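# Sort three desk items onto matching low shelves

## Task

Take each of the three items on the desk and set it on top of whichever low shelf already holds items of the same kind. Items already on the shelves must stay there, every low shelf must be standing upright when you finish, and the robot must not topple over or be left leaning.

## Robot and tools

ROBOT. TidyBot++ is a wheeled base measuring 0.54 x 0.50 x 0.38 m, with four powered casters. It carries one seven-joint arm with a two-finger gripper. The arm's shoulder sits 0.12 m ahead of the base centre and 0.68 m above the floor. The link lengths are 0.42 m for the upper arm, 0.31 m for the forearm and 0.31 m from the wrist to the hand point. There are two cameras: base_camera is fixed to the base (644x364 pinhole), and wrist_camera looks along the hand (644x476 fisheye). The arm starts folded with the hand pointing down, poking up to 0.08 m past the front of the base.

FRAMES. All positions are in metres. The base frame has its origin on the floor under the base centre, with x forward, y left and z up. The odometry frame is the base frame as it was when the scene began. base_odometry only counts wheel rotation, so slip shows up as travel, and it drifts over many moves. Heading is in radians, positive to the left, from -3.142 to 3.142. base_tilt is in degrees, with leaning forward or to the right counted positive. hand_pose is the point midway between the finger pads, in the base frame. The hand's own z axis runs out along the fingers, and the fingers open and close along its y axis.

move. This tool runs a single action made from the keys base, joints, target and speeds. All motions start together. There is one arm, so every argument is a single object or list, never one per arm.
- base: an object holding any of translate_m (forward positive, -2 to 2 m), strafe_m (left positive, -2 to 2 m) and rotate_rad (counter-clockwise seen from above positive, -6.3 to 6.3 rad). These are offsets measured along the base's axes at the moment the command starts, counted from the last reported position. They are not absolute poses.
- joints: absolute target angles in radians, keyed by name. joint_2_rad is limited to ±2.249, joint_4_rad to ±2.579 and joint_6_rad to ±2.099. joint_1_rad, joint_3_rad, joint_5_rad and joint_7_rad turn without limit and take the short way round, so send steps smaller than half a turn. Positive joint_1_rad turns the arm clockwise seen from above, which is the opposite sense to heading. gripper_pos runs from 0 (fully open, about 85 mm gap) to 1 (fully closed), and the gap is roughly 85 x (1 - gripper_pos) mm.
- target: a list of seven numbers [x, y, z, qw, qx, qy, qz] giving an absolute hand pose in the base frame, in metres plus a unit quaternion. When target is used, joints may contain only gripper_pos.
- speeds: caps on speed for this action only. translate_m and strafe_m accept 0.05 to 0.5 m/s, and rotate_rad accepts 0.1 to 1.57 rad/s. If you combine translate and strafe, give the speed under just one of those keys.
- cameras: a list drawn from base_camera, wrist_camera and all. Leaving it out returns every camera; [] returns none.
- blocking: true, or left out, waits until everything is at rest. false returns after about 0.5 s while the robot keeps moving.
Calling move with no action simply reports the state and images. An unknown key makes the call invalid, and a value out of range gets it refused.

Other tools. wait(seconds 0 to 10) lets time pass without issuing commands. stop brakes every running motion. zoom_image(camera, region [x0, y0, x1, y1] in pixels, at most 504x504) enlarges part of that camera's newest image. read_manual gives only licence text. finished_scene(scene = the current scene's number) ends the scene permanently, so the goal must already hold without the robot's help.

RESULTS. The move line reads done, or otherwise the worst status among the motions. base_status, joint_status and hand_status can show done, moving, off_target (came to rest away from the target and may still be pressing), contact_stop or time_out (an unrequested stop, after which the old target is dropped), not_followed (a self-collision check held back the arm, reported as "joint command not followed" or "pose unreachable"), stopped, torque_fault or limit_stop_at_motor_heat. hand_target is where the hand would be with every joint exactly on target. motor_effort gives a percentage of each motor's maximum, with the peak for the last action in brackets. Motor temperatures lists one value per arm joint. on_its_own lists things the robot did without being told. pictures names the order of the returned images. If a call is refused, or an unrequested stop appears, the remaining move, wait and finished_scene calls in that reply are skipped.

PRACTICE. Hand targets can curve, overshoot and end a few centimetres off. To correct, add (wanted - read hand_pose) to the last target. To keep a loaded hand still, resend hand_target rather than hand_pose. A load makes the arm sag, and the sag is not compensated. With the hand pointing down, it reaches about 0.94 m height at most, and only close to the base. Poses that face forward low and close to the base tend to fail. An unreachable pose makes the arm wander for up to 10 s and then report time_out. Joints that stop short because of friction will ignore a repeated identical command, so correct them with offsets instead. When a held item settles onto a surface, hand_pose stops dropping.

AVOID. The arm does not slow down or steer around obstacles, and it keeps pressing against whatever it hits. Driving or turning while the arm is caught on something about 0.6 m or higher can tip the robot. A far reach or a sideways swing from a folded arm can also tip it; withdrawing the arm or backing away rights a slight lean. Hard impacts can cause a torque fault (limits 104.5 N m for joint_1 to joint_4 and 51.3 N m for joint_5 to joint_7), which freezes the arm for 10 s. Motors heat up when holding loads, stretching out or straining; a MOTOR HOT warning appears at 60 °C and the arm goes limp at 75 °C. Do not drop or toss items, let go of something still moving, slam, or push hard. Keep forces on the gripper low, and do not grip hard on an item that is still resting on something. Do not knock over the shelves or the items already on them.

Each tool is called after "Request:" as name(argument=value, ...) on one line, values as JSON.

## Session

Request:
move(joints={"joint_6_rad": 0.3})

Scene clock: 1.83 s.
Motor temperatures (°C): [41 35 33 37 46 43 40]
move: done
base_odometry: x=+0.000 y=+0.000 heading=+0.000
base_tilt: forward=-0.8 right=-0.7
base_status: not commanded
joint_positions: joint_1_rad=+0.014 joint_2_rad=-0.356 joint_3_rad=+3.170 joint_4_rad=-2.506 joint_5_rad=-0.041 joint_6_rad=+0.237 joint_7_rad=+1.611 gripper_pos=+0.000
joint_status: all done
motor_effort: joint_1_rad=+0(1) joint_2_rad=-7(7) joint_3_rad=+0(1) joint_4_rad=+19(20) joint_5_rad=+1(1) joint_6_rad=+9(10) joint_7_rad=-1(1)
hand_pose: x=+0.5288 y=-0.0193 z=+0.7998 quat_wxyz=(+0.012, +0.817, -0.022, +0.576) (m; base frame)
hand_target: x=+0.5349 y=-0.0205 z=+0.8190 quat_wxyz=(+0.013, +0.798, -0.022, +0.602) (m; base frame)
hand_status: not commanded
pictures: base_camera, wrist_camera

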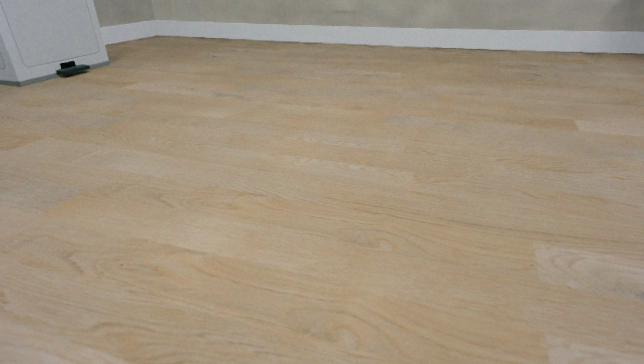

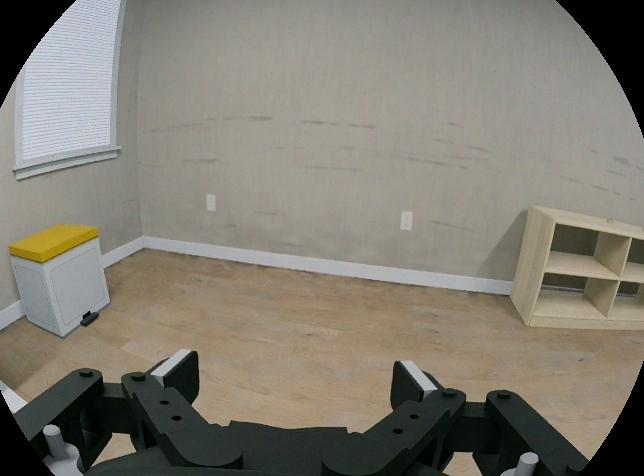

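Request:
move(base={"rotate_rad": 0.9}, cameras=["wrist_camera"])

Scene clock: 3.83 s.
Motor temperatures (°C): [40 35 33 37 46 43 40]
move: done
base_odometry: x=+0.000 y=+0.000 heading=+0.899
base_tilt: forward=-0.8 right=-0.6
base_status: done
joint_positions: joint_1_rad=+0.014 joint_2_rad=-0.356 joint_3_rad=+3.170 joint_4_rad=-2.506 joint_5_rad=-0.041 joint_6_rad=+0.238 joint_7_rad=+1.611 gripper_pos=+0.000
joint_status: not commanded
motor_effort: joint_1_rad=+0(1) joint_2_rad=-6(7) joint_3_rad=+0(2) joint_4_rad=+19(20) joint_5_rad=+1(1) joint_6_rad=+9(10) joint_7_rad=+0(1)
hand_pose: x=+0.5288 y=-0.0193 z=+0.7999 quat_wxyz=(+0.012, +0.817, -0.022, +0.576) (m; base frame)
hand_target: x=+0.5349 y=-0.0205 z=+0.8190 quat_wxyz=(+0.013, +0.798, -0.022, +0.602) (m; base frame)
hand_status: not commanded
pictures: wrist_camera

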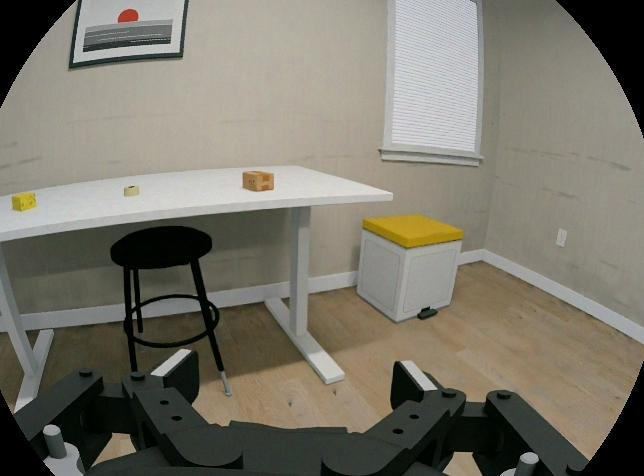

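Request:
move(base={"translate_m": 0.738, "strafe_m": -0.116, "rotate_rad": 0.272}, target=[0.44, -0.01, 0.91, 0, 1, 0, 0])

Scene clock: 10.03 s.
Motor temperatures (°C): [40 35 33 37 46 43 40]
move: done
base_odometry: x=+0.550 y=+0.505 heading=+1.172
base_tilt: forward=-0.9 right=-0.7
base_status: done
joint_positions: joint_1_rad=+0.014 joint_2_rad=+0.051 joint_3_rad=+3.170 joint_4_rad=-1.134 joint_5_rad=-0.041 joint_6_rad=-1.888 joint_7_rad=+1.611 gripper_pos=+0.000
joint_status: not commanded
motor_effort: joint_1_rad=+0(2) joint_2_rad=-18(21) joint_3_rad=+0(2) joint_4_rad=+17(22) joint_5_rad=+1(1) joint_6_rad=+2(10) joint_7_rad=+0(1)
hand_pose: x=+0.4535 y=-0.0003 z=+0.9098 quat_wxyz=(-0.017, +0.999, +0.006, +0.035) (m; base frame)
hand_target: x=+0.4400 y=-0.0100 z=+0.9100 quat_wxyz=(+0.000, +1.000, +0.000, +0.000) (m; base frame)
hand_status: done (0.017 m and 4.5 deg from the pose sent, 0.142 m and 70.5 deg at the start)
pictures: base_camera, wrist_camera

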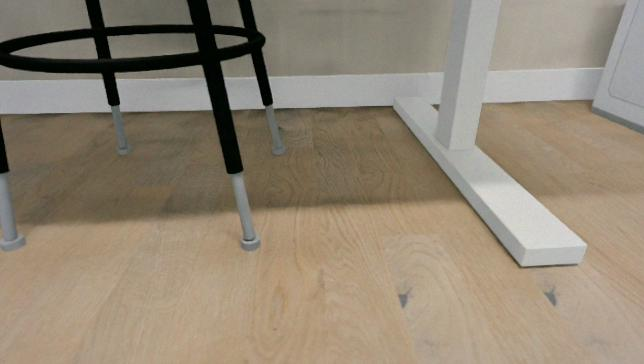

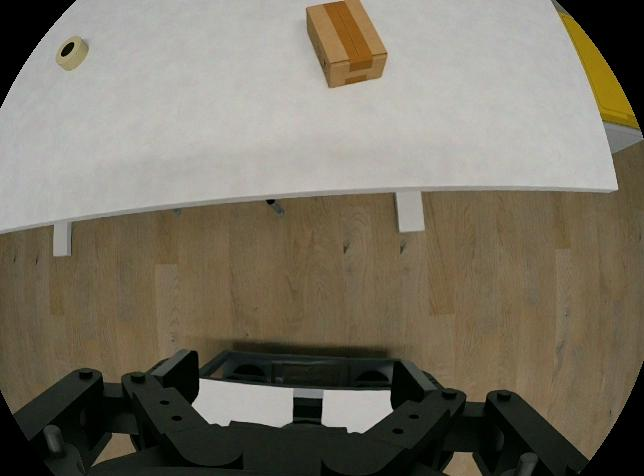

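Request:
move(base={"translate_m": 0.1735, "strafe_m": -0.043, "rotate_rad": 0.072}, target=[0.583, -0.022, 0.84, 0.02, 0.9935, 0.1088, 0.0278], cameras=["wrist_camera"])

Scene clock: 13.33 s.
Motor temperatures (°C): [40 35 33 37 46 43 40]
move: done
base_odometry: x=+0.657 y=+0.649 heading=+1.244
base_tilt: forward=-0.8 right=-0.7
base_status: done
joint_positions: joint_1_rad=+0.012 joint_2_rad=+0.328 joint_3_rad=+3.170 joint_4_rad=-1.028 joint_5_rad=-0.028 joint_6_rad=-1.798 joint_7_rad=+1.783 gripper_pos=+0.000
joint_status: not commanded
motor_effort: joint_1_rad=+0(2) joint_2_rad=-28(36) joint_3_rad=+0(2) joint_4_rad=+17(18) joint_5_rad=+0(1) joint_6_rad=+1(3) joint_7_rad=-1(1)
hand_pose: x=+0.5584 y=-0.0057 z=+0.8358 quat_wxyz=(-0.010, +0.996, +0.090, -0.005) (m; base frame)
hand_target: x=+0.5830 y=-0.0220 z=+0.8400 quat_wxyz=(+0.020, +0.993, +0.109, +0.028) (m; base frame)
hand_status: done (0.030 m and 5.5 deg from the pose sent, 0.149 m and 12.6 deg at the start)
pictures: wrist_camera

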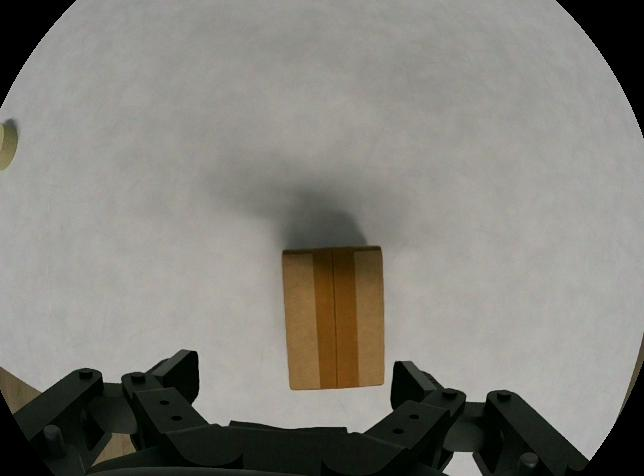

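Request:
move(target=[0.595, -0.041, 0.79, 0.033, 0.9914, 0.1215, 0.035], cameras=["wrist_camera"])

Scene clock: 15.20 s.
Motor temperatures (°C): [40 35 33 37 46 43 40]
move: done
base_odometry: x=+0.657 y=+0.649 heading=+1.244
base_tilt: forward=-0.8 right=-0.7
base_status: not commanded
joint_positions: joint_1_rad=+0.018 joint_2_rad=+0.328 joint_3_rad=+3.170 joint_4_rad=-1.150 joint_5_rad=-0.012 joint_6_rad=-1.630 joint_7_rad=+1.831 gripper_pos=+0.000
joint_status: not commanded
motor_effort: joint_1_rad=+0(1) joint_2_rad=-28(30) joint_3_rad=+0(1) joint_4_rad=+17(18) joint_5_rad=+0(1) joint_6_rad=+1(2) joint_7_rad=+0(1)
hand_pose: x=+0.5782 y=-0.0143 z=+0.7977 quat_wxyz=(+0.001, +0.994, +0.108, +0.017) (m; base frame)
hand_target: x=+0.5950 y=-0.0410 z=+0.7900 quat_wxyz=(+0.033, +0.991, +0.121, +0.035) (m; base frame)
hand_status: done (0.032 m and 4.5 deg from the pose sent, 0.068 m and 7.6 deg at the start)
pictures: wrist_camera

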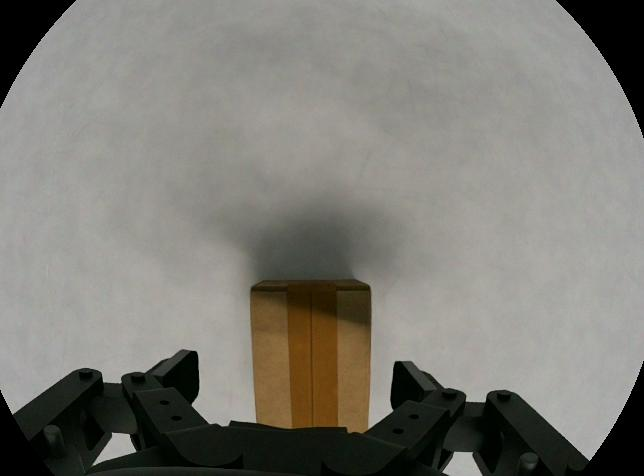

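Request:
move(target=[0.589, -0.051, 0.748, 0.033, 0.9914, 0.1205, 0.033], cameras=["wrist_camera"])

Scene clock: 16.77 s.
Motor temperatures (°C): [40 35 33 37 46 43 40]
move: done
base_odometry: x=+0.657 y=+0.649 heading=+1.244
base_tilt: forward=-0.8 right=-0.8
base_status: not commanded
joint_positions: joint_1_rad=+0.039 joint_2_rad=+0.327 joint_3_rad=+3.170 joint_4_rad=-1.298 joint_5_rad=-0.011 joint_6_rad=-1.494 joint_7_rad=+1.846 gripper_pos=+0.000
joint_status: not commanded
motor_effort: joint_1_rad=+0(1) joint_2_rad=-29(31) joint_3_rad=+0(1) joint_4_rad=+17(18) joint_5_rad=+1(1) joint_6_rad=+1(2) joint_7_rad=+0(1)
hand_pose: x=+0.5747 y=-0.0244 z=+0.7521 quat_wxyz=(+0.001, +0.995, +0.104, +0.011) (m; base frame)
hand_target: x=+0.5890 y=-0.0510 z=+0.7480 quat_wxyz=(+0.033, +0.992, +0.121, +0.033) (m; base frame)
hand_status: done (0.030 m and 4.8 deg from the pose sent, 0.063 m and 4.4 deg at the start)
pictures: wrist_camera

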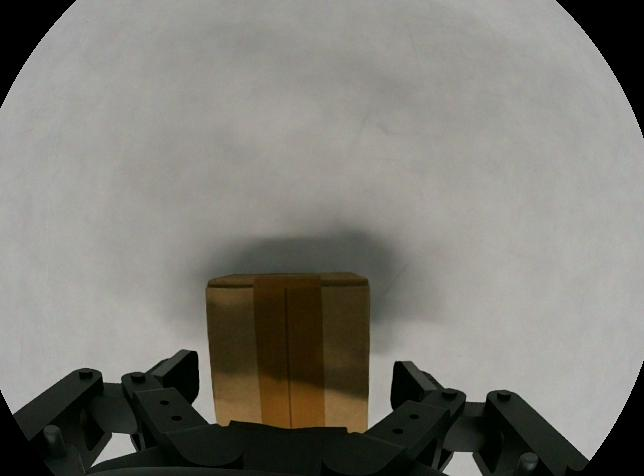

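Request:
move(joints={"gripper_pos": 0.45}, cameras=["wrist_camera"])

Scene clock: 17.90 s.
Motor temperatures (°C): [40 35 33 37 46 43 40]
move: off_target
base_odometry: x=+0.657 y=+0.649 heading=+1.244
base_tilt: forward=-0.8 right=-0.7
base_status: not commanded
joint_positions: joint_1_rad=+0.039 joint_2_rad=+0.323 joint_3_rad=+3.170 joint_4_rad=-1.301 joint_5_rad=-0.011 joint_6_rad=-1.491 joint_7_rad=+1.846 gripper_pos=+0.356
joint_status: gripper_pos off_target (ended at +0.356, target +0.450)
motor_effort: joint_1_rad=+0(0) joint_2_rad=-28(30) joint_3_rad=+0(1) joint_4_rad=+17(18) joint_5_rad=+0(1) joint_6_rad=+1(2) joint_7_rad=+0(1)
hand_pose: x=+0.5744 y=-0.0245 z=+0.7532 quat_wxyz=(+0.001, +0.994, +0.104, +0.014) (m; base frame)
hand_target: x=+0.5890 y=-0.0510 z=+0.7480 quat_wxyz=(+0.033, +0.992, +0.121, +0.033) (m; base frame)
hand_status: not commanded
pictures: wrist_camera

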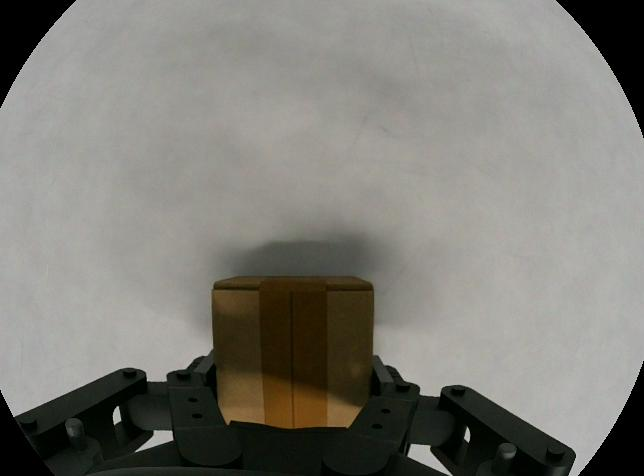

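Request:
move(target=[0.580, -0.045, 0.82, 0.025, 0.9925, 0.115, 0.02], joints={"gripper_pos": 0.58}, cameras=["wrist_camera"])

Request:
move(base={"translate_m": -1.99, "strafe_m": 0.59, "rotate_rad": 1.53}, target=[0.42, -0.02, 0.88, 0, 0.9063, 0, 0.4226])

Scene clock: 21.20 s.
Motor temperatures (°C): [40 35 33 37 46 43 40]
move: off_target
base_odometry: x=+0.657 y=+0.649 heading=+1.244
base_tilt: forward=-0.8 right=-0.7
base_status: not commanded
joint_positions: joint_1_rad=+0.039 joint_2_rad=+0.323 joint_3_rad=+3.170 joint_4_rad=-1.102 joint_5_rad=-0.011 joint_6_rad=-1.616 joint_7_rad=+1.846 gripper_pos=+0.356
joint_status: gripper_pos off_target (ended at +0.356, target +0.580)
motor_effort: joint_1_rad=+0(1) joint_2_rad=-29(31) joint_3_rad=+0(1) joint_4_rad=+18(19) joint_5_rad=+0(1) joint_6_rad=+2(2) joint_7_rad=-1(1)
hand_pose: x=+0.5943 y=-0.0252 z=+0.8168 quat_wxyz=(+0.007, +0.993, +0.105, +0.050) (m; base frame)
hand_target: x=+0.5800 y=-0.0450 z=+0.8200 quat_wxyz=(+0.025, +0.993, +0.115, +0.020) (m; base frame)
hand_status: done (0.025 m and 4.1 deg from the pose sent, 0.070 m and 3.1 deg at the start)
pictures: wrist_camera

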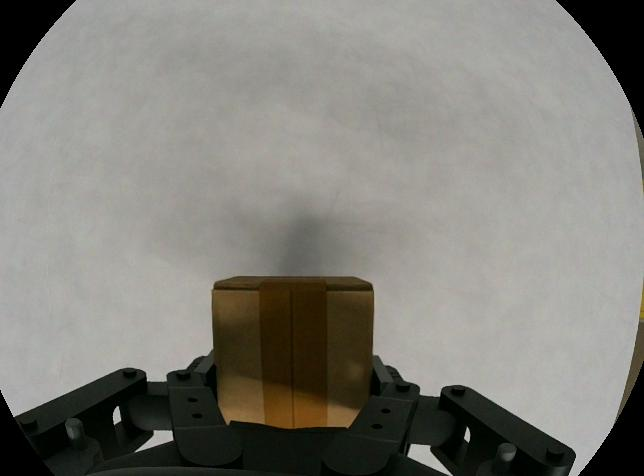

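Scene clock: 26.63 s.
Motor temperatures (°C): [40 35 33 37 46 43 40]
move: done
base_odometry: x=-0.540 y=-1.047 heading=+2.775
base_tilt: forward=-0.9 right=-0.7
base_status: done
joint_positions: joint_1_rad=-0.009 joint_2_rad=-0.615 joint_3_rad=+3.205 joint_4_rad=-1.998 joint_5_rad=-0.010 joint_6_rad=-0.950 joint_7_rad=+1.674 gripper_pos=+0.356
joint_status: not commanded
motor_effort: joint_1_rad=+0(5) joint_2_rad=+0(34) joint_3_rad=+0(3) joint_4_rad=+21(22) joint_5_rad=-1(2) joint_6_rad=+8(9) joint_7_rad=+0(1)
hand_pose: x=+0.4104 y=-0.0155 z=+0.8693 quat_wxyz=(+0.007, +0.919, +0.019, +0.393) (m; base frame)
hand_target: x=+0.4200 y=-0.0200 z=+0.8800 quat_wxyz=(+0.000, +0.906, +0.000, +0.423) (m; base frame)
hand_status: done (0.015 m and 4.4 deg from the pose sent, 0.186 m and 45.8 deg at the start)
pictures: base_camera, wrist_camera

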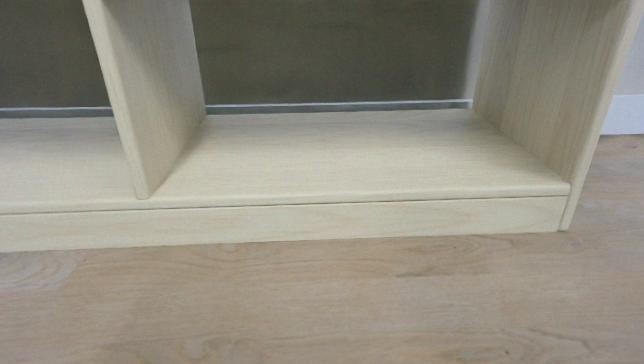

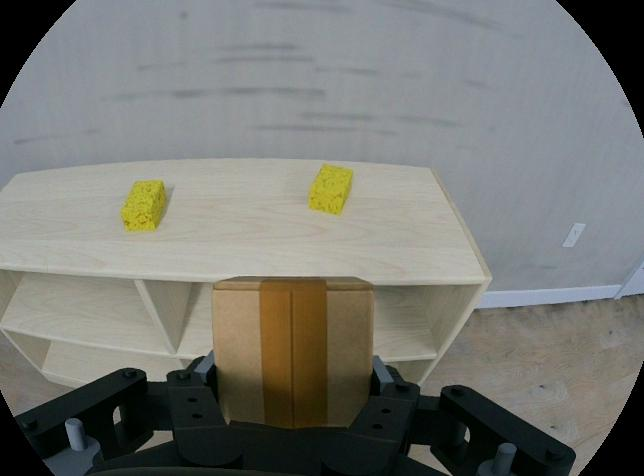

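Request:
move(base={"translate_m": -0.45, "rotate_rad": 1.62}, cameras=["wrist_camera"])

Scene clock: 30.67 s.
Motor temperatures (°C): [40 35 33 37 46 43 40]
move: done
base_odometry: x=-0.119 y=-1.208 heading=-1.888
base_tilt: forward=-0.8 right=-0.8
base_status: done
joint_positions: joint_1_rad=-0.010 joint_2_rad=-0.617 joint_3_rad=+3.206 joint_4_rad=-1.999 joint_5_rad=-0.010 joint_6_rad=-0.947 joint_7_rad=+1.674 gripper_pos=+0.356
joint_status: not commanded
motor_effort: joint_1_rad=+0(1) joint_2_rad=+1(4) joint_3_rad=+0(2) joint_4_rad=+21(22) joint_5_rad=+0(1) joint_6_rad=+8(8) joint_7_rad=+0(1)
hand_pose: x=+0.4108 y=-0.0153 z=+0.8703 quat_wxyz=(+0.007, +0.918, +0.019, +0.395) (m; base frame)
hand_target: x=+0.4200 y=-0.0200 z=+0.8800 quat_wxyz=(+0.000, +0.906, +0.000, +0.423) (m; base frame)
hand_status: not commanded
pictures: wrist_camera

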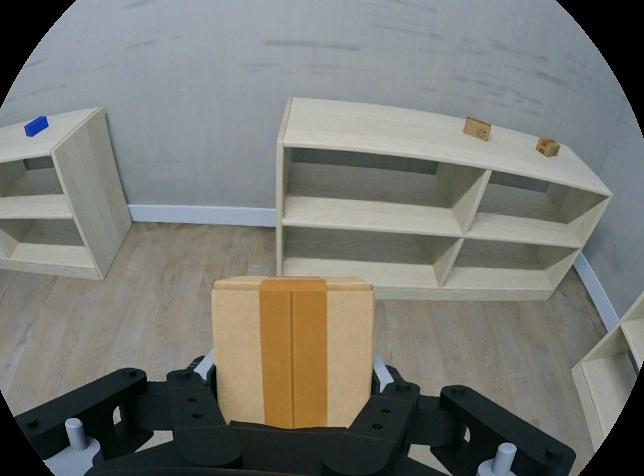

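Request:
move(base={"translate_m": 0.692, "strafe_m": -0.118, "rotate_rad": -0.098}, target=[0.50, -0.015, 0.79, 0.005, 0.9995, 0, 0.02])

Scene clock: 34.87 s.
Motor temperatures (°C): [40 35 33 37 46 43 40]
move: done
base_odometry: x=-0.447 y=-1.829 heading=-1.987
base_tilt: forward=-0.8 right=-0.6
base_status: done
joint_positions: joint_1_rad=-0.010 joint_2_rad=+0.129 joint_3_rad=+3.206 joint_4_rad=-1.465 joint_5_rad=-0.010 joint_6_rad=-1.466 joint_7_rad=+1.657 gripper_pos=+0.356
joint_status: not commanded
motor_effort: joint_1_rad=+0(1) joint_2_rad=-22(27) joint_3_rad=+0(3) joint_4_rad=+18(22) joint_5_rad=+0(2) joint_6_rad=+2(9) joint_7_rad=+0(1)
hand_pose: x=+0.5133 y=-0.0157 z=+0.7815 quat_wxyz=(+0.002, +0.999, +0.016, +0.041) (m; base frame)
hand_target: x=+0.5000 y=-0.0150 z=+0.7900 quat_wxyz=(+0.005, +1.000, +0.000, +0.020) (m; base frame)
hand_status: done (0.016 m and 3.0 deg from the pose sent, 0.120 m and 44.4 deg at the start)
pictures: base_camera, wrist_camera

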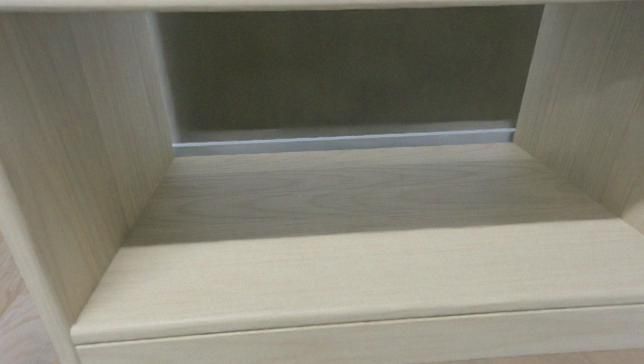

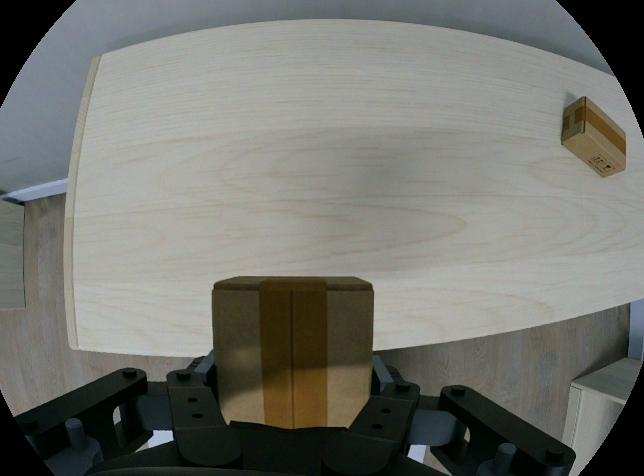

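Request:
move(target=[0.665, -0.015, 0.69, 0.005, 0.999, 0, 0.045], cameras=[])

Request:
move(target=[0.655, -0.015, 0.65, 0.005, 0.999, 0, 0.042], cameras=["wrist_camera"])

Scene clock: 37.43 s.
Motor temperatures (°C): [40 35 33 37 46 43 40]
move: done
base_odometry: x=-0.447 y=-1.829 heading=-1.987
base_tilt: forward=-0.8 right=-0.8
base_status: not commanded
joint_positions: joint_1_rad=-0.010 joint_2_rad=+0.507 joint_3_rad=+3.204 joint_4_rad=-1.240 joint_5_rad=-0.010 joint_6_rad=-1.394 joint_7_rad=+1.654 gripper_pos=+0.356
joint_status: not commanded
motor_effort: joint_1_rad=+0(1) joint_2_rad=-36(38) joint_3_rad=+1(1) joint_4_rad=+17(19) joint_5_rad=+0(1) joint_6_rad=+1(2) joint_7_rad=+0(1)
hand_pose: x=+0.6333 y=-0.0182 z=+0.6833 quat_wxyz=(+0.010, +1.000, +0.018, +0.000) (m; base frame)
hand_target: x=+0.6650 y=-0.0150 z=+0.6900 quat_wxyz=(+0.005, +0.999, +0.000, +0.045) (m; base frame)
hand_status: done (0.033 m and 5.6 deg from the pose sent, 0.177 m and 2.0 deg at the start)
pictures: none
No camera images: "cameras" was empty.

Scene clock: 38.70 s.
Motor temperatures (°C): [40 35 33 37 46 43 40]
move: done
base_odometry: x=-0.447 y=-1.829 heading=-1.987
base_tilt: forward=-0.8 right=-0.7
base_status: not commanded
joint_positions: joint_1_rad=-0.010 joint_2_rad=+0.508 joint_3_rad=+3.202 joint_4_rad=-1.323 joint_5_rad=-0.010 joint_6_rad=-1.277 joint_7_rad=+1.653 gripper_pos=+0.356
joint_status: not commanded
motor_effort: joint_1_rad=+0(1) joint_2_rad=-35(37) joint_3_rad=+0(1) joint_4_rad=+17(18) joint_5_rad=+0(2) joint_6_rad=+1(2) joint_7_rad=+0(1)
hand_pose: x=+0.6382 y=-0.0181 z=+0.6575 quat_wxyz=(+0.011, +1.000, +0.019, +0.017) (m; base frame)
hand_target: x=+0.6550 y=-0.0150 z=+0.6500 quat_wxyz=(+0.005, +0.999, +0.000, +0.042) (m; base frame)
hand_status: done (0.019 m and 3.7 deg from the pose sent, 0.040 m and 5.3 deg at the start)
pictures: wrist_camera

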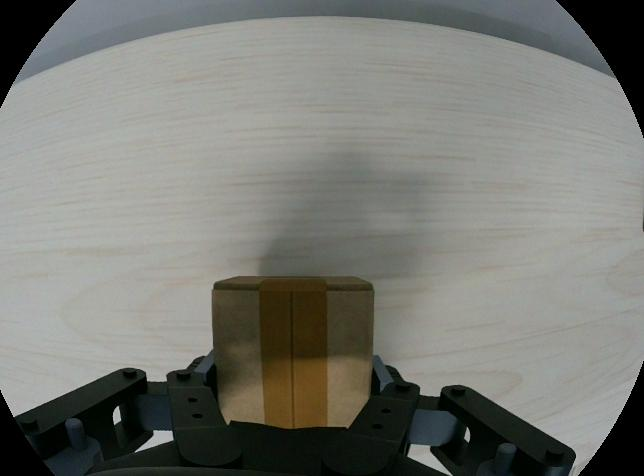

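Request:
move(target=[0.655, -0.015, 0.638, -0.005, 0.999, 0, 0.037], cameras=[])

Request:
move(target=[0.655, -0.015, 0.629, -0.005, 0.999, 0, 0.035], cameras=["wrist_camera"])

Scene clock: 39.60 s.
Motor temperatures (°C): [40 35 33 37 46 43 40]
move: done
base_odometry: x=-0.447 y=-1.829 heading=-1.987
base_tilt: forward=-0.8 right=-0.7
base_status: not commanded
joint_positions: joint_1_rad=+0.004 joint_2_rad=+0.516 joint_3_rad=+3.189 joint_4_rad=-1.331 joint_5_rad=-0.010 joint_6_rad=-1.256 joint_7_rad=+1.653 gripper_pos=+0.356
joint_status: not commanded
motor_effort: joint_1_rad=+0(1) joint_2_rad=-34(37) joint_3_rad=+0(1) joint_4_rad=+17(18) joint_5_rad=+0(1) joint_6_rad=+2(2) joint_7_rad=+0(1)
hand_pose: x=+0.6411 y=-0.0202 z=+0.6510 quat_wxyz=(+0.008, +1.000, +0.017, +0.019) (m; base frame)
hand_target: x=+0.6550 y=-0.0150 z=+0.6380 quat_wxyz=(-0.005, +0.999, +0.000, +0.037) (m; base frame)
hand_status: done (0.020 m and 3.2 deg from the pose sent, 0.026 m and 3.6 deg at the start)
pictures: none
No camera images: "cameras" was empty.

Scene clock: 40.23 s.
Motor temperatures (°C): [40 35 33 37 46 43 40]
move: done
base_odometry: x=-0.447 y=-1.829 heading=-1.987
base_tilt: forward=-0.8 right=-0.7
base_status: not commanded
joint_positions: joint_1_rad=+0.004 joint_2_rad=+0.523 joint_3_rad=+3.189 joint_4_rad=-1.344 joint_5_rad=-0.010 joint_6_rad=-1.236 joint_7_rad=+1.653 gripper_pos=+0.356
joint_status: not commanded
motor_effort: joint_1_rad=+0(1) joint_2_rad=-34(37) joint_3_rad=+0(1) joint_4_rad=+16(18) joint_5_rad=+0(1) joint_6_rad=+1(2) joint_7_rad=+0(1)
hand_pose: x=+0.6422 y=-0.0204 z=+0.6436 quat_wxyz=(+0.008, +1.000, +0.017, +0.019) (m; base frame)
hand_target: x=+0.6550 y=-0.0150 z=+0.6290 quat_wxyz=(-0.005, +0.999, +0.000, +0.035) (m; base frame)
hand_status: done (0.020 m and 3.0 deg from the pose sent, 0.027 m and 3.1 deg at the start)
pictures: wrist_camera

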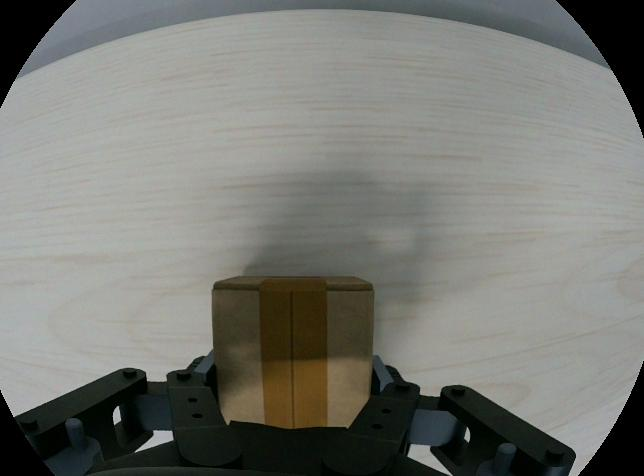

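Request:
move(target=[0.655, -0.015, 0.623, -0.005, 0.999, 0, 0.034], cameras=[])

Scene clock: 41.13 s.
Motor temperatures (°C): [40 35 33 37 46 43 40]
move: done
base_odometry: x=-0.447 y=-1.829 heading=-1.987
base_tilt: forward=-0.8 right=-0.7
base_status: not commanded
joint_positions: joint_1_rad=+0.004 joint_2_rad=+0.521 joint_3_rad=+3.189 joint_4_rad=-1.347 joint_5_rad=-0.010 joint_6_rad=-1.229 joint_7_rad=+1.653 gripper_pos=+0.356
joint_status: not commanded
motor_effort: joint_1_rad=+0(1) joint_2_rad=-31(35) joint_3_rad=+0(1) joint_4_rad=+16(17) joint_5_rad=+1(1) joint_6_rad=+3(4) joint_7_rad=+0(1)
hand_pose: x=+0.6430 y=-0.0204 z=+0.6433 quat_wxyz=(+0.008, +1.000, +0.017, +0.022) (m; base frame)
hand_target: x=+0.6550 y=-0.0150 z=+0.6230 quat_wxyz=(-0.005, +0.999, +0.000, +0.034) (m; base frame)
hand_status: done (0.024 m and 2.8 deg from the pose sent, 0.025 m and 3.0 deg at the start)
pictures: none
No camera images: "cameras" was empty.

Request:
move(joints={"gripper_pos": 0.15}, cameras=[])

Request:
move(target=[0.64, -0.015, 0.75, 0.0, 0.9995, 0, 0.02], cameras=["wrist_camera"])

Scene clock: 42.30 s.
Motor temperatures (°C): [40 35 33 37 46 43 40]
move: done
base_odometry: x=-0.447 y=-1.829 heading=-1.987
base_tilt: forward=-0.8 right=-0.7
base_status: not commanded
joint_positions: joint_1_rad=+0.004 joint_2_rad=+0.529 joint_3_rad=+3.189 joint_4_rad=-1.349 joint_5_rad=-0.010 joint_6_rad=-1.220 joint_7_rad=+1.653 gripper_pos=+0.150
joint_status: all done
motor_effort: joint_1_rad=+0(1) joint_2_rad=-35(36) joint_3_rad=+0(1) joint_4_rad=+17(17) joint_5_rad=+0(2) joint_6_rad=+1(3) joint_7_rad=+0(1)
hand_pose: x=+0.6446 y=-0.0205 z=+0.6389 quat_wxyz=(+0.008, +1.000, +0.017, +0.022) (m; base frame)
hand_target: x=+0.6550 y=-0.0150 z=+0.6230 quat_wxyz=(-0.005, +0.999, +0.000, +0.034) (m; base frame)
hand_status: not commanded
pictures: none
No camera images: "cameras" was empty.

Scene clock: 43.70 s.
Motor temperatures (°C): [40 35 33 37 46 43 40]
move: done
base_odometry: x=-0.447 y=-1.829 heading=-1.987
base_tilt: forward=-0.8 right=-0.8
base_status: not commanded
joint_positions: joint_1_rad=+0.004 joint_2_rad=+0.469 joint_3_rad=+3.189 joint_4_rad=-1.094 joint_5_rad=-0.010 joint_6_rad=-1.477 joint_7_rad=+1.653 gripper_pos=+0.150
joint_status: not commanded
motor_effort: joint_1_rad=+0(1) joint_2_rad=-34(37) joint_3_rad=+0(1) joint_4_rad=+18(18) joint_5_rad=+1(1) joint_6_rad=+2(2) joint_7_rad=-1(1)
hand_pose: x=+0.6551 y=-0.0191 z=+0.7497 quat_wxyz=(+0.009, +0.999, +0.018, +0.050) (m; base frame)
hand_target: x=+0.6400 y=-0.0150 z=+0.7500 quat_wxyz=(+0.000, +1.000, +0.000, +0.020) (m; base frame)
hand_status: done (0.016 m and 4.2 deg from the pose sent, 0.111 m and 2.2 deg at the start)
pictures: wrist_camera

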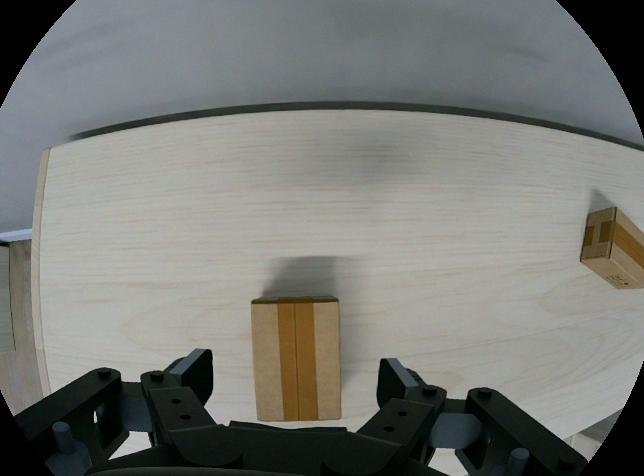

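Request:
move(base={"translate_m": -1.0}, target=[0.44, -0.01, 0.91, 0, 1, 0, 0], joints={"gripper_pos": 0.0}, blocking=false, cameras=[])

Request:
wait(seconds=1.0, cameras=[])

Request:
move(base={"translate_m": -1.914, "strafe_m": -0.745, "rotate_rad": -3.052})

Scene clock: 45.77 s.
Motor temperatures (°C): [40 35 33 37 46 43 40]
move: moving
base_odometry: x=-0.420 y=-1.771 heading=-1.986
base_tilt: forward=-0.8 right=-0.7
base_status: translate_m moving
joint_positions: joint_1_rad=+0.004 joint_2_rad=+0.387 joint_3_rad=+3.189 joint_4_rad=-1.094 joint_5_rad=-0.010 joint_6_rad=-1.591 joint_7_rad=+1.653 gripper_pos=+0.000
joint_status: gripper_pos moving
motor_effort: joint_1_rad=+4(4) joint_2_rad=-33(38) joint_3_rad=+2(2) joint_4_rad=+18(19) joint_5_rad=+2(2) joint_6_rad=+0(2) joint_7_rad=+0(1)
hand_pose: x=+0.6127 y=-0.0174 z=+0.7888 quat_wxyz=(+0.006, +0.999, +0.018, +0.034) (m; base frame)
hand_target: x=+0.5816 y=-0.0130 z=+0.8104 quat_wxyz=(+0.000, +1.000, +0.000, +0.013) (m; base frame)
hand_status: moving (0.211 m and 4.5 deg from the pose sent, 0.268 m and 6.2 deg at the start)
pictures: none
No camera images: "cameras" was empty.

Scene clock: 46.77 s.
Motor temperatures (°C): [40 35 33 37 46 43 40]
earlier move: moving
base_odometry: x=-0.243 y=-1.368 heading=-1.986
base_tilt: forward=-0.8 right=-0.7
base_status: translate_m moving
joint_positions: joint_1_rad=+0.004 joint_2_rad=+0.068 joint_3_rad=+3.189 joint_4_rad=-1.094 joint_5_rad=-0.010 joint_6_rad=-1.886 joint_7_rad=+1.653 gripper_pos=+0.000
joint_status: all done
motor_effort: joint_1_rad=+0(4) joint_2_rad=-18(38) joint_3_rad=+0(2) joint_4_rad=+17(19) joint_5_rad=+0(2) joint_6_rad=+1(2) joint_7_rad=-1(1)
hand_pose: x=+0.4652 y=-0.0128 z=+0.9167 quat_wxyz=(+0.000, +0.999, +0.017, +0.047) (m; base frame)
hand_target: x=+0.4400 y=-0.0100 z=+0.9100 quat_wxyz=(+0.000, +1.000, +0.000, +0.000) (m; base frame)
hand_status: moving (0.026 m and 5.7 deg from the pose sent, 0.268 m and 6.2 deg at the start)
wait: 1.00 s; no rest
pictures: none
No camera images: "cameras" was empty.

Scene clock: 52.73 s.
Motor temperatures (°C): [40 35 33 37 46 43 40]
earlier move: replaced
move: done
base_odometry: x=-0.152 y=+0.684 heading=+1.244
base_tilt: forward=-0.8 right=-0.7
base_status: earlier translate_m replaced; translate_m done; strafe_m done; rotate_rad done
joint_positions: joint_1_rad=+0.004 joint_2_rad=+0.066 joint_3_rad=+3.189 joint_4_rad=-1.094 joint_5_rad=-0.010 joint_6_rad=-1.895 joint_7_rad=+1.653 gripper_pos=+0.000
joint_status: not commanded
motor_effort: joint_1_rad=+0(2) joint_2_rad=-18(21) joint_3_rad=+1(2) joint_4_rad=+16(17) joint_5_rad=+0(2) joint_6_rad=+2(3) joint_7_rad=+0(1)
hand_pose: x=+0.4622 y=-0.0126 z=+0.9168 quat_wxyz=(+0.000, +0.999, +0.017, +0.043) (m; base frame)
hand_target: x=+0.4400 y=-0.0100 z=+0.9100 quat_wxyz=(+0.000, +1.000, +0.000, +0.000) (m; base frame)
hand_status: done (0.023 m and 5.3 deg from the pose sent, 0.268 m and 6.2 deg at the start)
pictures: base_camera, wrist_camera

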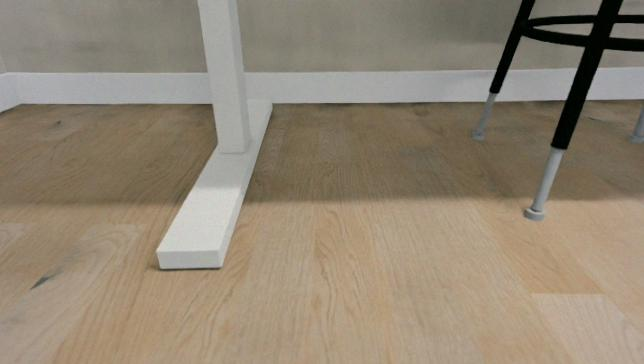

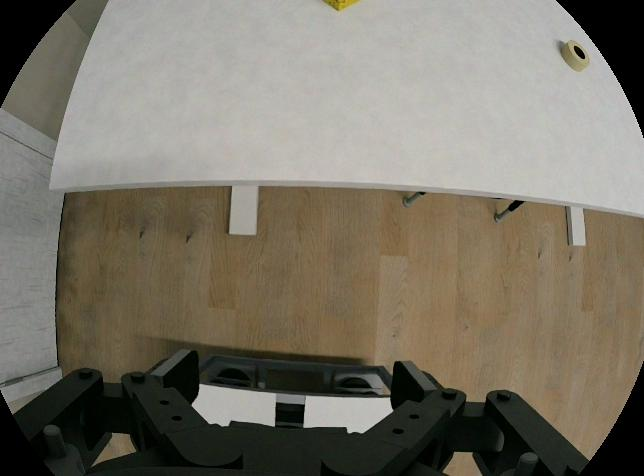

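Request:
move(base={"translate_m": 0.23, "strafe_m": -0.02}, target=[0.56, -0.01, 0.87, 0, 0.9999, 0, 0.015], cameras=["wrist_camera"])

Scene clock: 55.63 s.
Motor temperatures (°C): [40 35 33 37 46 43 40]
move: done
base_odometry: x=-0.059 y=+0.896 heading=+1.244
base_tilt: forward=-0.7 right=-0.7
base_status: done
joint_positions: joint_1_rad=+0.004 joint_2_rad=+0.322 joint_3_rad=+3.189 joint_4_rad=-0.949 joint_5_rad=-0.010 joint_6_rad=-1.895 joint_7_rad=+1.653 gripper_pos=+0.000
joint_status: not commanded
motor_effort: joint_1_rad=+0(2) joint_2_rad=-27(34) joint_3_rad=+0(1) joint_4_rad=+17(18) joint_5_rad=+1(2) joint_6_rad=+1(3) joint_7_rad=+0(1)
hand_pose: x=+0.5451 y=-0.0139 z=+0.8626 quat_wxyz=(+0.002, +1.000, +0.018, -0.012) (m; base frame)
hand_target: x=+0.5600 y=-0.0100 z=+0.8700 quat_wxyz=(+0.000, +1.000, +0.000, +0.015) (m; base frame)
hand_status: done (0.017 m and 3.7 deg from the pose sent, 0.108 m and 3.8 deg at the start)
pictures: wrist_camera

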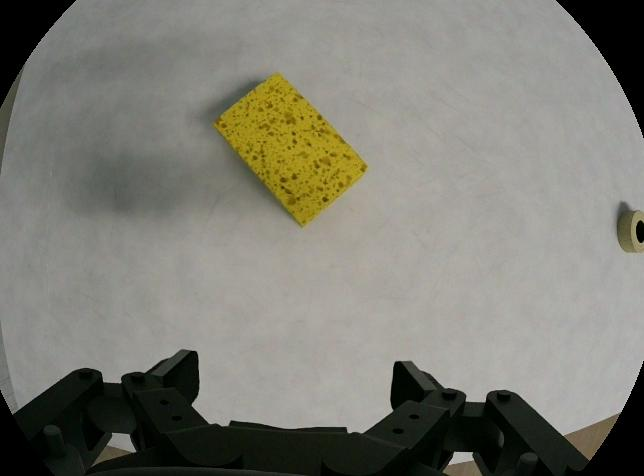

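Request:
move(target=[0.693, 0.003, 0.80, 0.0226, 0.9148, 0.4024, 0.0347], cameras=["wrist_camera"])

Scene clock: 58.23 s.
Motor temperatures (°C): [40 35 33 37 46 43 40]
move: done
base_odometry: x=-0.059 y=+0.896 heading=+1.244
base_tilt: forward=-0.8 right=-0.7
base_status: not commanded
joint_positions: joint_1_rad=+0.004 joint_2_rad=+0.619 joint_3_rad=+3.097 joint_4_rad=-0.687 joint_5_rad=+0.005 joint_6_rad=-1.841 joint_7_rad=+2.325 gripper_pos=+0.000
joint_status: not commanded
motor_effort: joint_1_rad=+0(1) joint_2_rad=-37(41) joint_3_rad=-1(1) joint_4_rad=+16(18) joint_5_rad=+1(1) joint_6_rad=+1(2) joint_7_rad=+0(1)
hand_pose: x=+0.6643 y=+0.0145 z=+0.7962 quat_wxyz=(-0.011, +0.924, +0.383, +0.002) (m; base frame)
hand_target: x=+0.6930 y=+0.0030 z=+0.8000 quat_wxyz=(+0.023, +0.915, +0.402, +0.035) (m; base frame)
hand_status: done (0.031 m and 5.9 deg from the pose sent, 0.161 m and 45.8 deg at the start)
pictures: wrist_camera

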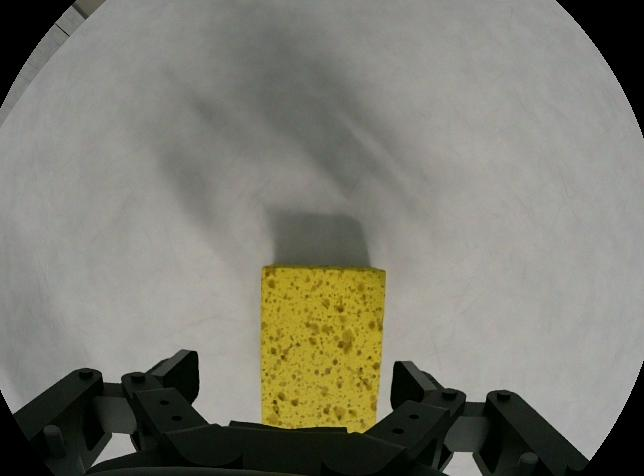

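Request:
move(target=[0.692, -0.008, 0.765, 0.025, 0.9150, 0.4010, 0.030], cameras=["wrist_camera"])

Scene clock: 59.67 s.
Motor temperatures (°C): [40 35 33 37 46 43 40]
move: done
base_odometry: x=-0.059 y=+0.896 heading=+1.244
base_tilt: forward=-0.8 right=-0.7
base_status: not commanded
joint_positions: joint_1_rad=+0.017 joint_2_rad=+0.606 joint_3_rad=+3.086 joint_4_rad=-0.796 joint_5_rad=+0.014 joint_6_rad=-1.720 joint_7_rad=+2.333 gripper_pos=+0.000
joint_status: not commanded
motor_effort: joint_1_rad=+0(1) joint_2_rad=-38(39) joint_3_rad=-1(1) joint_4_rad=+17(17) joint_5_rad=+0(1) joint_6_rad=+1(1) joint_7_rad=+0(1)
hand_pose: x=+0.6739 y=+0.0099 z=+0.7700 quat_wxyz=(-0.005, +0.923, +0.384, +0.013) (m; base frame)
hand_target: x=+0.6920 y=-0.0080 z=+0.7650 quat_wxyz=(+0.025, +0.915, +0.401, +0.030) (m; base frame)
hand_status: done (0.026 m and 4.5 deg from the pose sent, 0.047 m and 5.7 deg at the start)
pictures: wrist_camera

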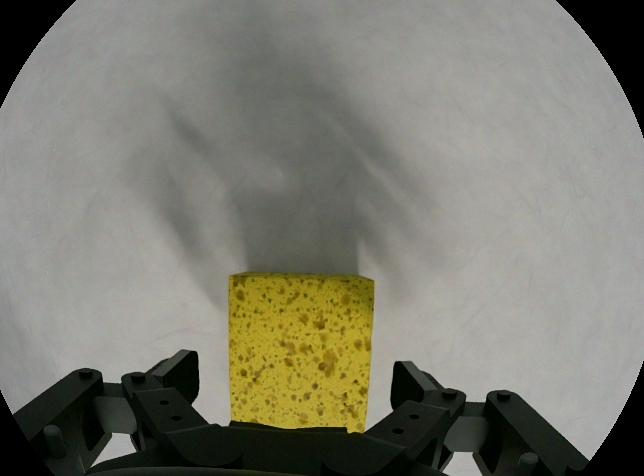

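Request:
move(target=[0.692, -0.010, 0.737, 0.025, 0.9150, 0.4010, 0.028], cameras=["wrist_camera"])

Scene clock: 60.77 s.
Motor temperatures (°C): [40 35 33 37 46 43 40]
move: done
base_odometry: x=-0.059 y=+0.896 heading=+1.244
base_tilt: forward=-0.8 right=-0.7
base_status: not commanded
joint_positions: joint_1_rad=+0.026 joint_2_rad=+0.598 joint_3_rad=+3.077 joint_4_rad=-0.895 joint_5_rad=+0.020 joint_6_rad=-1.630 joint_7_rad=+2.333 gripper_pos=+0.000
joint_status: not commanded
motor_effort: joint_1_rad=+0(0) joint_2_rad=-37(39) joint_3_rad=-1(1) joint_4_rad=+17(18) joint_5_rad=+0(1) joint_6_rad=+1(2) joint_7_rad=+0(1)
hand_pose: x=+0.6745 y=+0.0083 z=+0.7439 quat_wxyz=(-0.004, +0.923, +0.384, +0.012) (m; base frame)
hand_target: x=+0.6920 y=-0.0100 z=+0.7370 quat_wxyz=(+0.025, +0.915, +0.401, +0.028) (m; base frame)
hand_status: done (0.026 m and 4.4 deg from the pose sent, 0.043 m and 4.4 deg at the start)
pictures: wrist_camera

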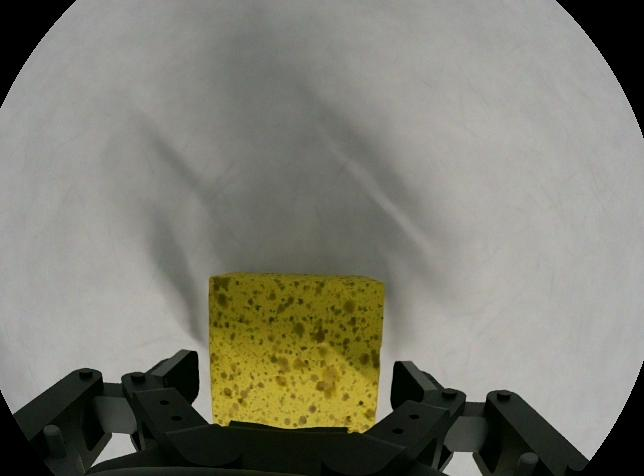

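Request:
move(joints={"gripper_pos": 0.46}, cameras=["wrist_camera"])

Request:
move(target=[0.675, -0.008, 0.805, 0.020, 0.9180, 0.3960, 0.015], joints={"gripper_pos": 0.62}, cameras=["wrist_camera"])

Scene clock: 61.90 s.
Motor temperatures (°C): [40 36 33 37 46 43 40]
move: off_target
base_odometry: x=-0.059 y=+0.896 heading=+1.244
base_tilt: forward=-0.8 right=-0.8
base_status: not commanded
joint_positions: joint_1_rad=+0.026 joint_2_rad=+0.592 joint_3_rad=+3.077 joint_4_rad=-0.896 joint_5_rad=+0.020 joint_6_rad=-1.628 joint_7_rad=+2.333 gripper_pos=+0.385
joint_status: gripper_pos off_target (ended at +0.385, target +0.460)
motor_effort: joint_1_rad=+0(1) joint_2_rad=-38(38) joint_3_rad=-1(1) joint_4_rad=+17(18) joint_5_rad=+0(1) joint_6_rad=+1(2) joint_7_rad=+0(1)
hand_pose: x=+0.6745 y=+0.0083 z=+0.7466 quat_wxyz=(-0.003, +0.923, +0.384, +0.015) (m; base frame)
hand_target: x=+0.6920 y=-0.0100 z=+0.7370 quat_wxyz=(+0.025, +0.915, +0.401, +0.028) (m; base frame)
hand_status: not commanded
pictures: wrist_camera

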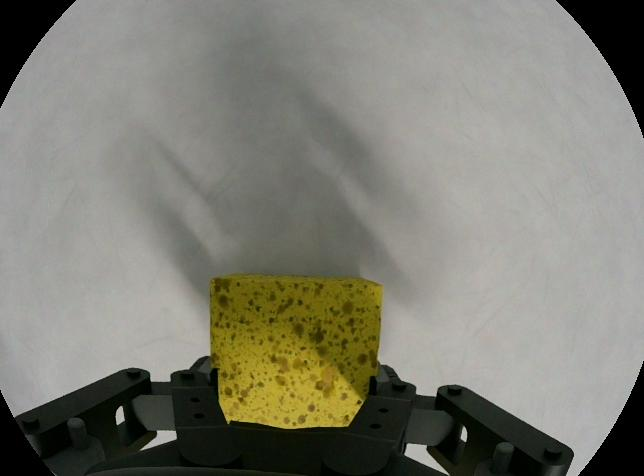

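Scene clock: 63.17 s.
Motor temperatures (°C): [40 36 33 37 46 43 40]
move: off_target
base_odometry: x=-0.059 y=+0.896 heading=+1.244
base_tilt: forward=-0.8 right=-0.7
base_status: not commanded
joint_positions: joint_1_rad=+0.026 joint_2_rad=+0.592 joint_3_rad=+3.077 joint_4_rad=-0.697 joint_5_rad=+0.020 joint_6_rad=-1.746 joint_7_rad=+2.333 gripper_pos=+0.385
joint_status: gripper_pos off_target (ended at +0.385, target +0.620)
motor_effort: joint_1_rad=+0(1) joint_2_rad=-38(40) joint_3_rad=-1(2) joint_4_rad=+17(18) joint_5_rad=+0(1) joint_6_rad=+1(2) joint_7_rad=+0(1)
hand_pose: x=+0.6882 y=+0.0065 z=+0.8095 quat_wxyz=(+0.012, +0.923, +0.381, +0.053) (m; base frame)
hand_target: x=+0.6750 y=-0.0080 z=+0.8050 quat_wxyz=(+0.020, +0.918, +0.396, +0.015) (m; base frame)
hand_status: done (0.020 m and 4.8 deg from the pose sent, 0.061 m and 3.0 deg at the start)
pictures: wrist_camera

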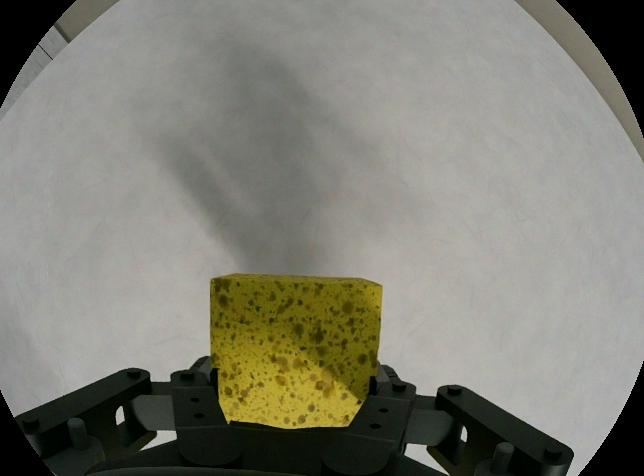

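Request:
move(base={"translate_m": -1.0}, target=[0.47, -0.01, 0.80, 0, 0.9998, 0, 0.01], blocking=false, cameras=[])

Request:
wait(seconds=1.0, cameras=[])

Request:
move(base={"translate_m": -1.98, "strafe_m": 0.066, "rotate_rad": 1.531})

Scene clock: 65.37 s.
Motor temperatures (°C): [40 36 33 37 46 43 40]
move: moving
base_odometry: x=-0.079 y=+0.840 heading=+1.245
base_tilt: forward=-0.8 right=-0.7
base_status: translate_m moving
joint_positions: joint_1_rad=+0.026 joint_2_rad=+0.541 joint_3_rad=+3.077 joint_4_rad=-0.779 joint_5_rad=+0.020 joint_6_rad=-1.746 joint_7_rad=+2.286 gripper_pos=+0.385
joint_status: not commanded
motor_effort: joint_1_rad=+0(3) joint_2_rad=-39(41) joint_3_rad=+0(2) joint_4_rad=+17(18) joint_5_rad=+1(1) joint_6_rad=+0(2) joint_7_rad=+0(1)
hand_pose: x=+0.6630 y=+0.0069 z=+0.8106 quat_wxyz=(+0.007, +0.932, +0.361, +0.038) (m; base frame)
hand_target: x=+0.6454 y=-0.0077 z=+0.8121 quat_wxyz=(+0.020, +0.942, +0.335, +0.014) (m; base frame)
hand_status: moving (0.194 m and 42.5 deg from the pose sent, 0.219 m and 45.2 deg at the start)
pictures: none
No camera images: "cameras" was empty.

Scene clock: 66.37 s.
Motor temperatures (°C): [40 36 33 37 46 43 40]
earlier move: moving
base_odometry: x=-0.215 y=+0.437 heading=+1.245
base_tilt: forward=-0.9 right=-0.7
base_status: translate_m moving
joint_positions: joint_1_rad=+0.024 joint_2_rad=+0.099 joint_3_rad=+3.146 joint_4_rad=-1.401 joint_5_rad=+0.020 joint_6_rad=-1.669 joint_7_rad=+1.710 gripper_pos=+0.385
joint_status: not commanded
motor_effort: joint_1_rad=+0(3) joint_2_rad=-19(41) joint_3_rad=+0(2) joint_4_rad=+16(18) joint_5_rad=+0(1) joint_6_rad=+1(2) joint_7_rad=+0(1)
hand_pose: x=+0.4653 y=-0.0147 z=+0.8118 quat_wxyz=(+0.009, +0.998, +0.055, -0.014) (m; base frame)
hand_target: x=+0.4804 y=-0.0100 z=+0.8028 quat_wxyz=(+0.002, +1.000, +0.019, +0.010) (m; base frame)
hand_status: moving (0.014 m and 6.9 deg from the pose sent, 0.219 m and 45.2 deg at the start)
wait: 1.00 s; no rest
pictures: none
No camera images: "cameras" was empty.

Scene clock: 71.60 s.
Motor temperatures (°C): [40 36 33 37 46 43 40]
earlier move: replaced
move: done
base_odometry: x=-0.911 y=-1.418 heading=+2.776
base_tilt: forward=-0.7 right=-0.8
base_status: earlier translate_m replaced; translate_m done; strafe_m done; rotate_rad done
joint_positions: joint_1_rad=+0.010 joint_2_rad=+0.067 joint_3_rad=+3.167 joint_4_rad=-1.447 joint_5_rad=+0.020 joint_6_rad=-1.649 joint_7_rad=+1.652 gripper_pos=+0.385
joint_status: not commanded
motor_effort: joint_1_rad=+0(3) joint_2_rad=-19(21) joint_3_rad=+0(2) joint_4_rad=+17(18) joint_5_rad=+1(2) joint_6_rad=+1(2) joint_7_rad=+0(1)
hand_pose: x=+0.4542 y=-0.0165 z=+0.8080 quat_wxyz=(+0.010, +1.000, +0.022, -0.012) (m; base frame)
hand_target: x=+0.4700 y=-0.0100 z=+0.8000 quat_wxyz=(+0.000, +1.000, +0.000, +0.010) (m; base frame)
hand_status: done (0.019 m and 3.7 deg from the pose sent, 0.219 m and 45.2 deg at the start)
pictures: base_camera, wrist_camera

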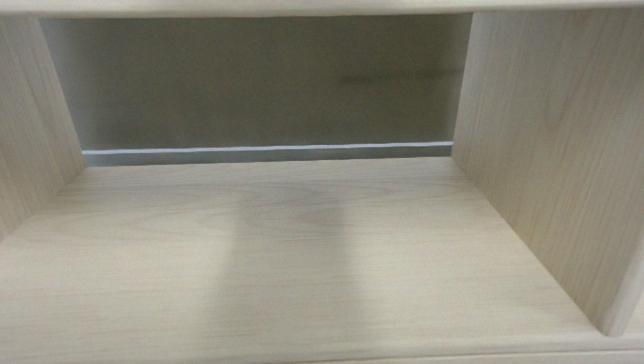

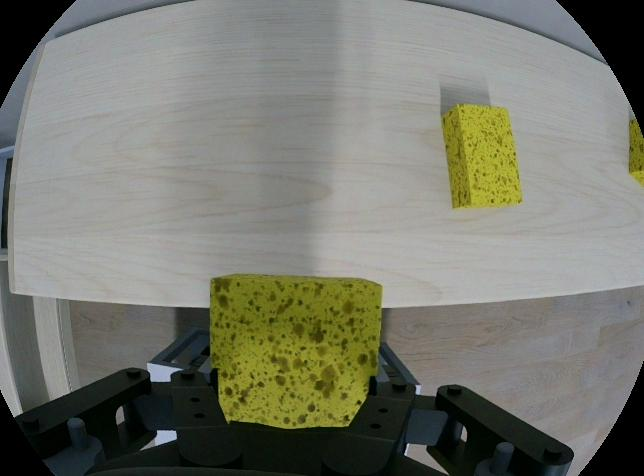

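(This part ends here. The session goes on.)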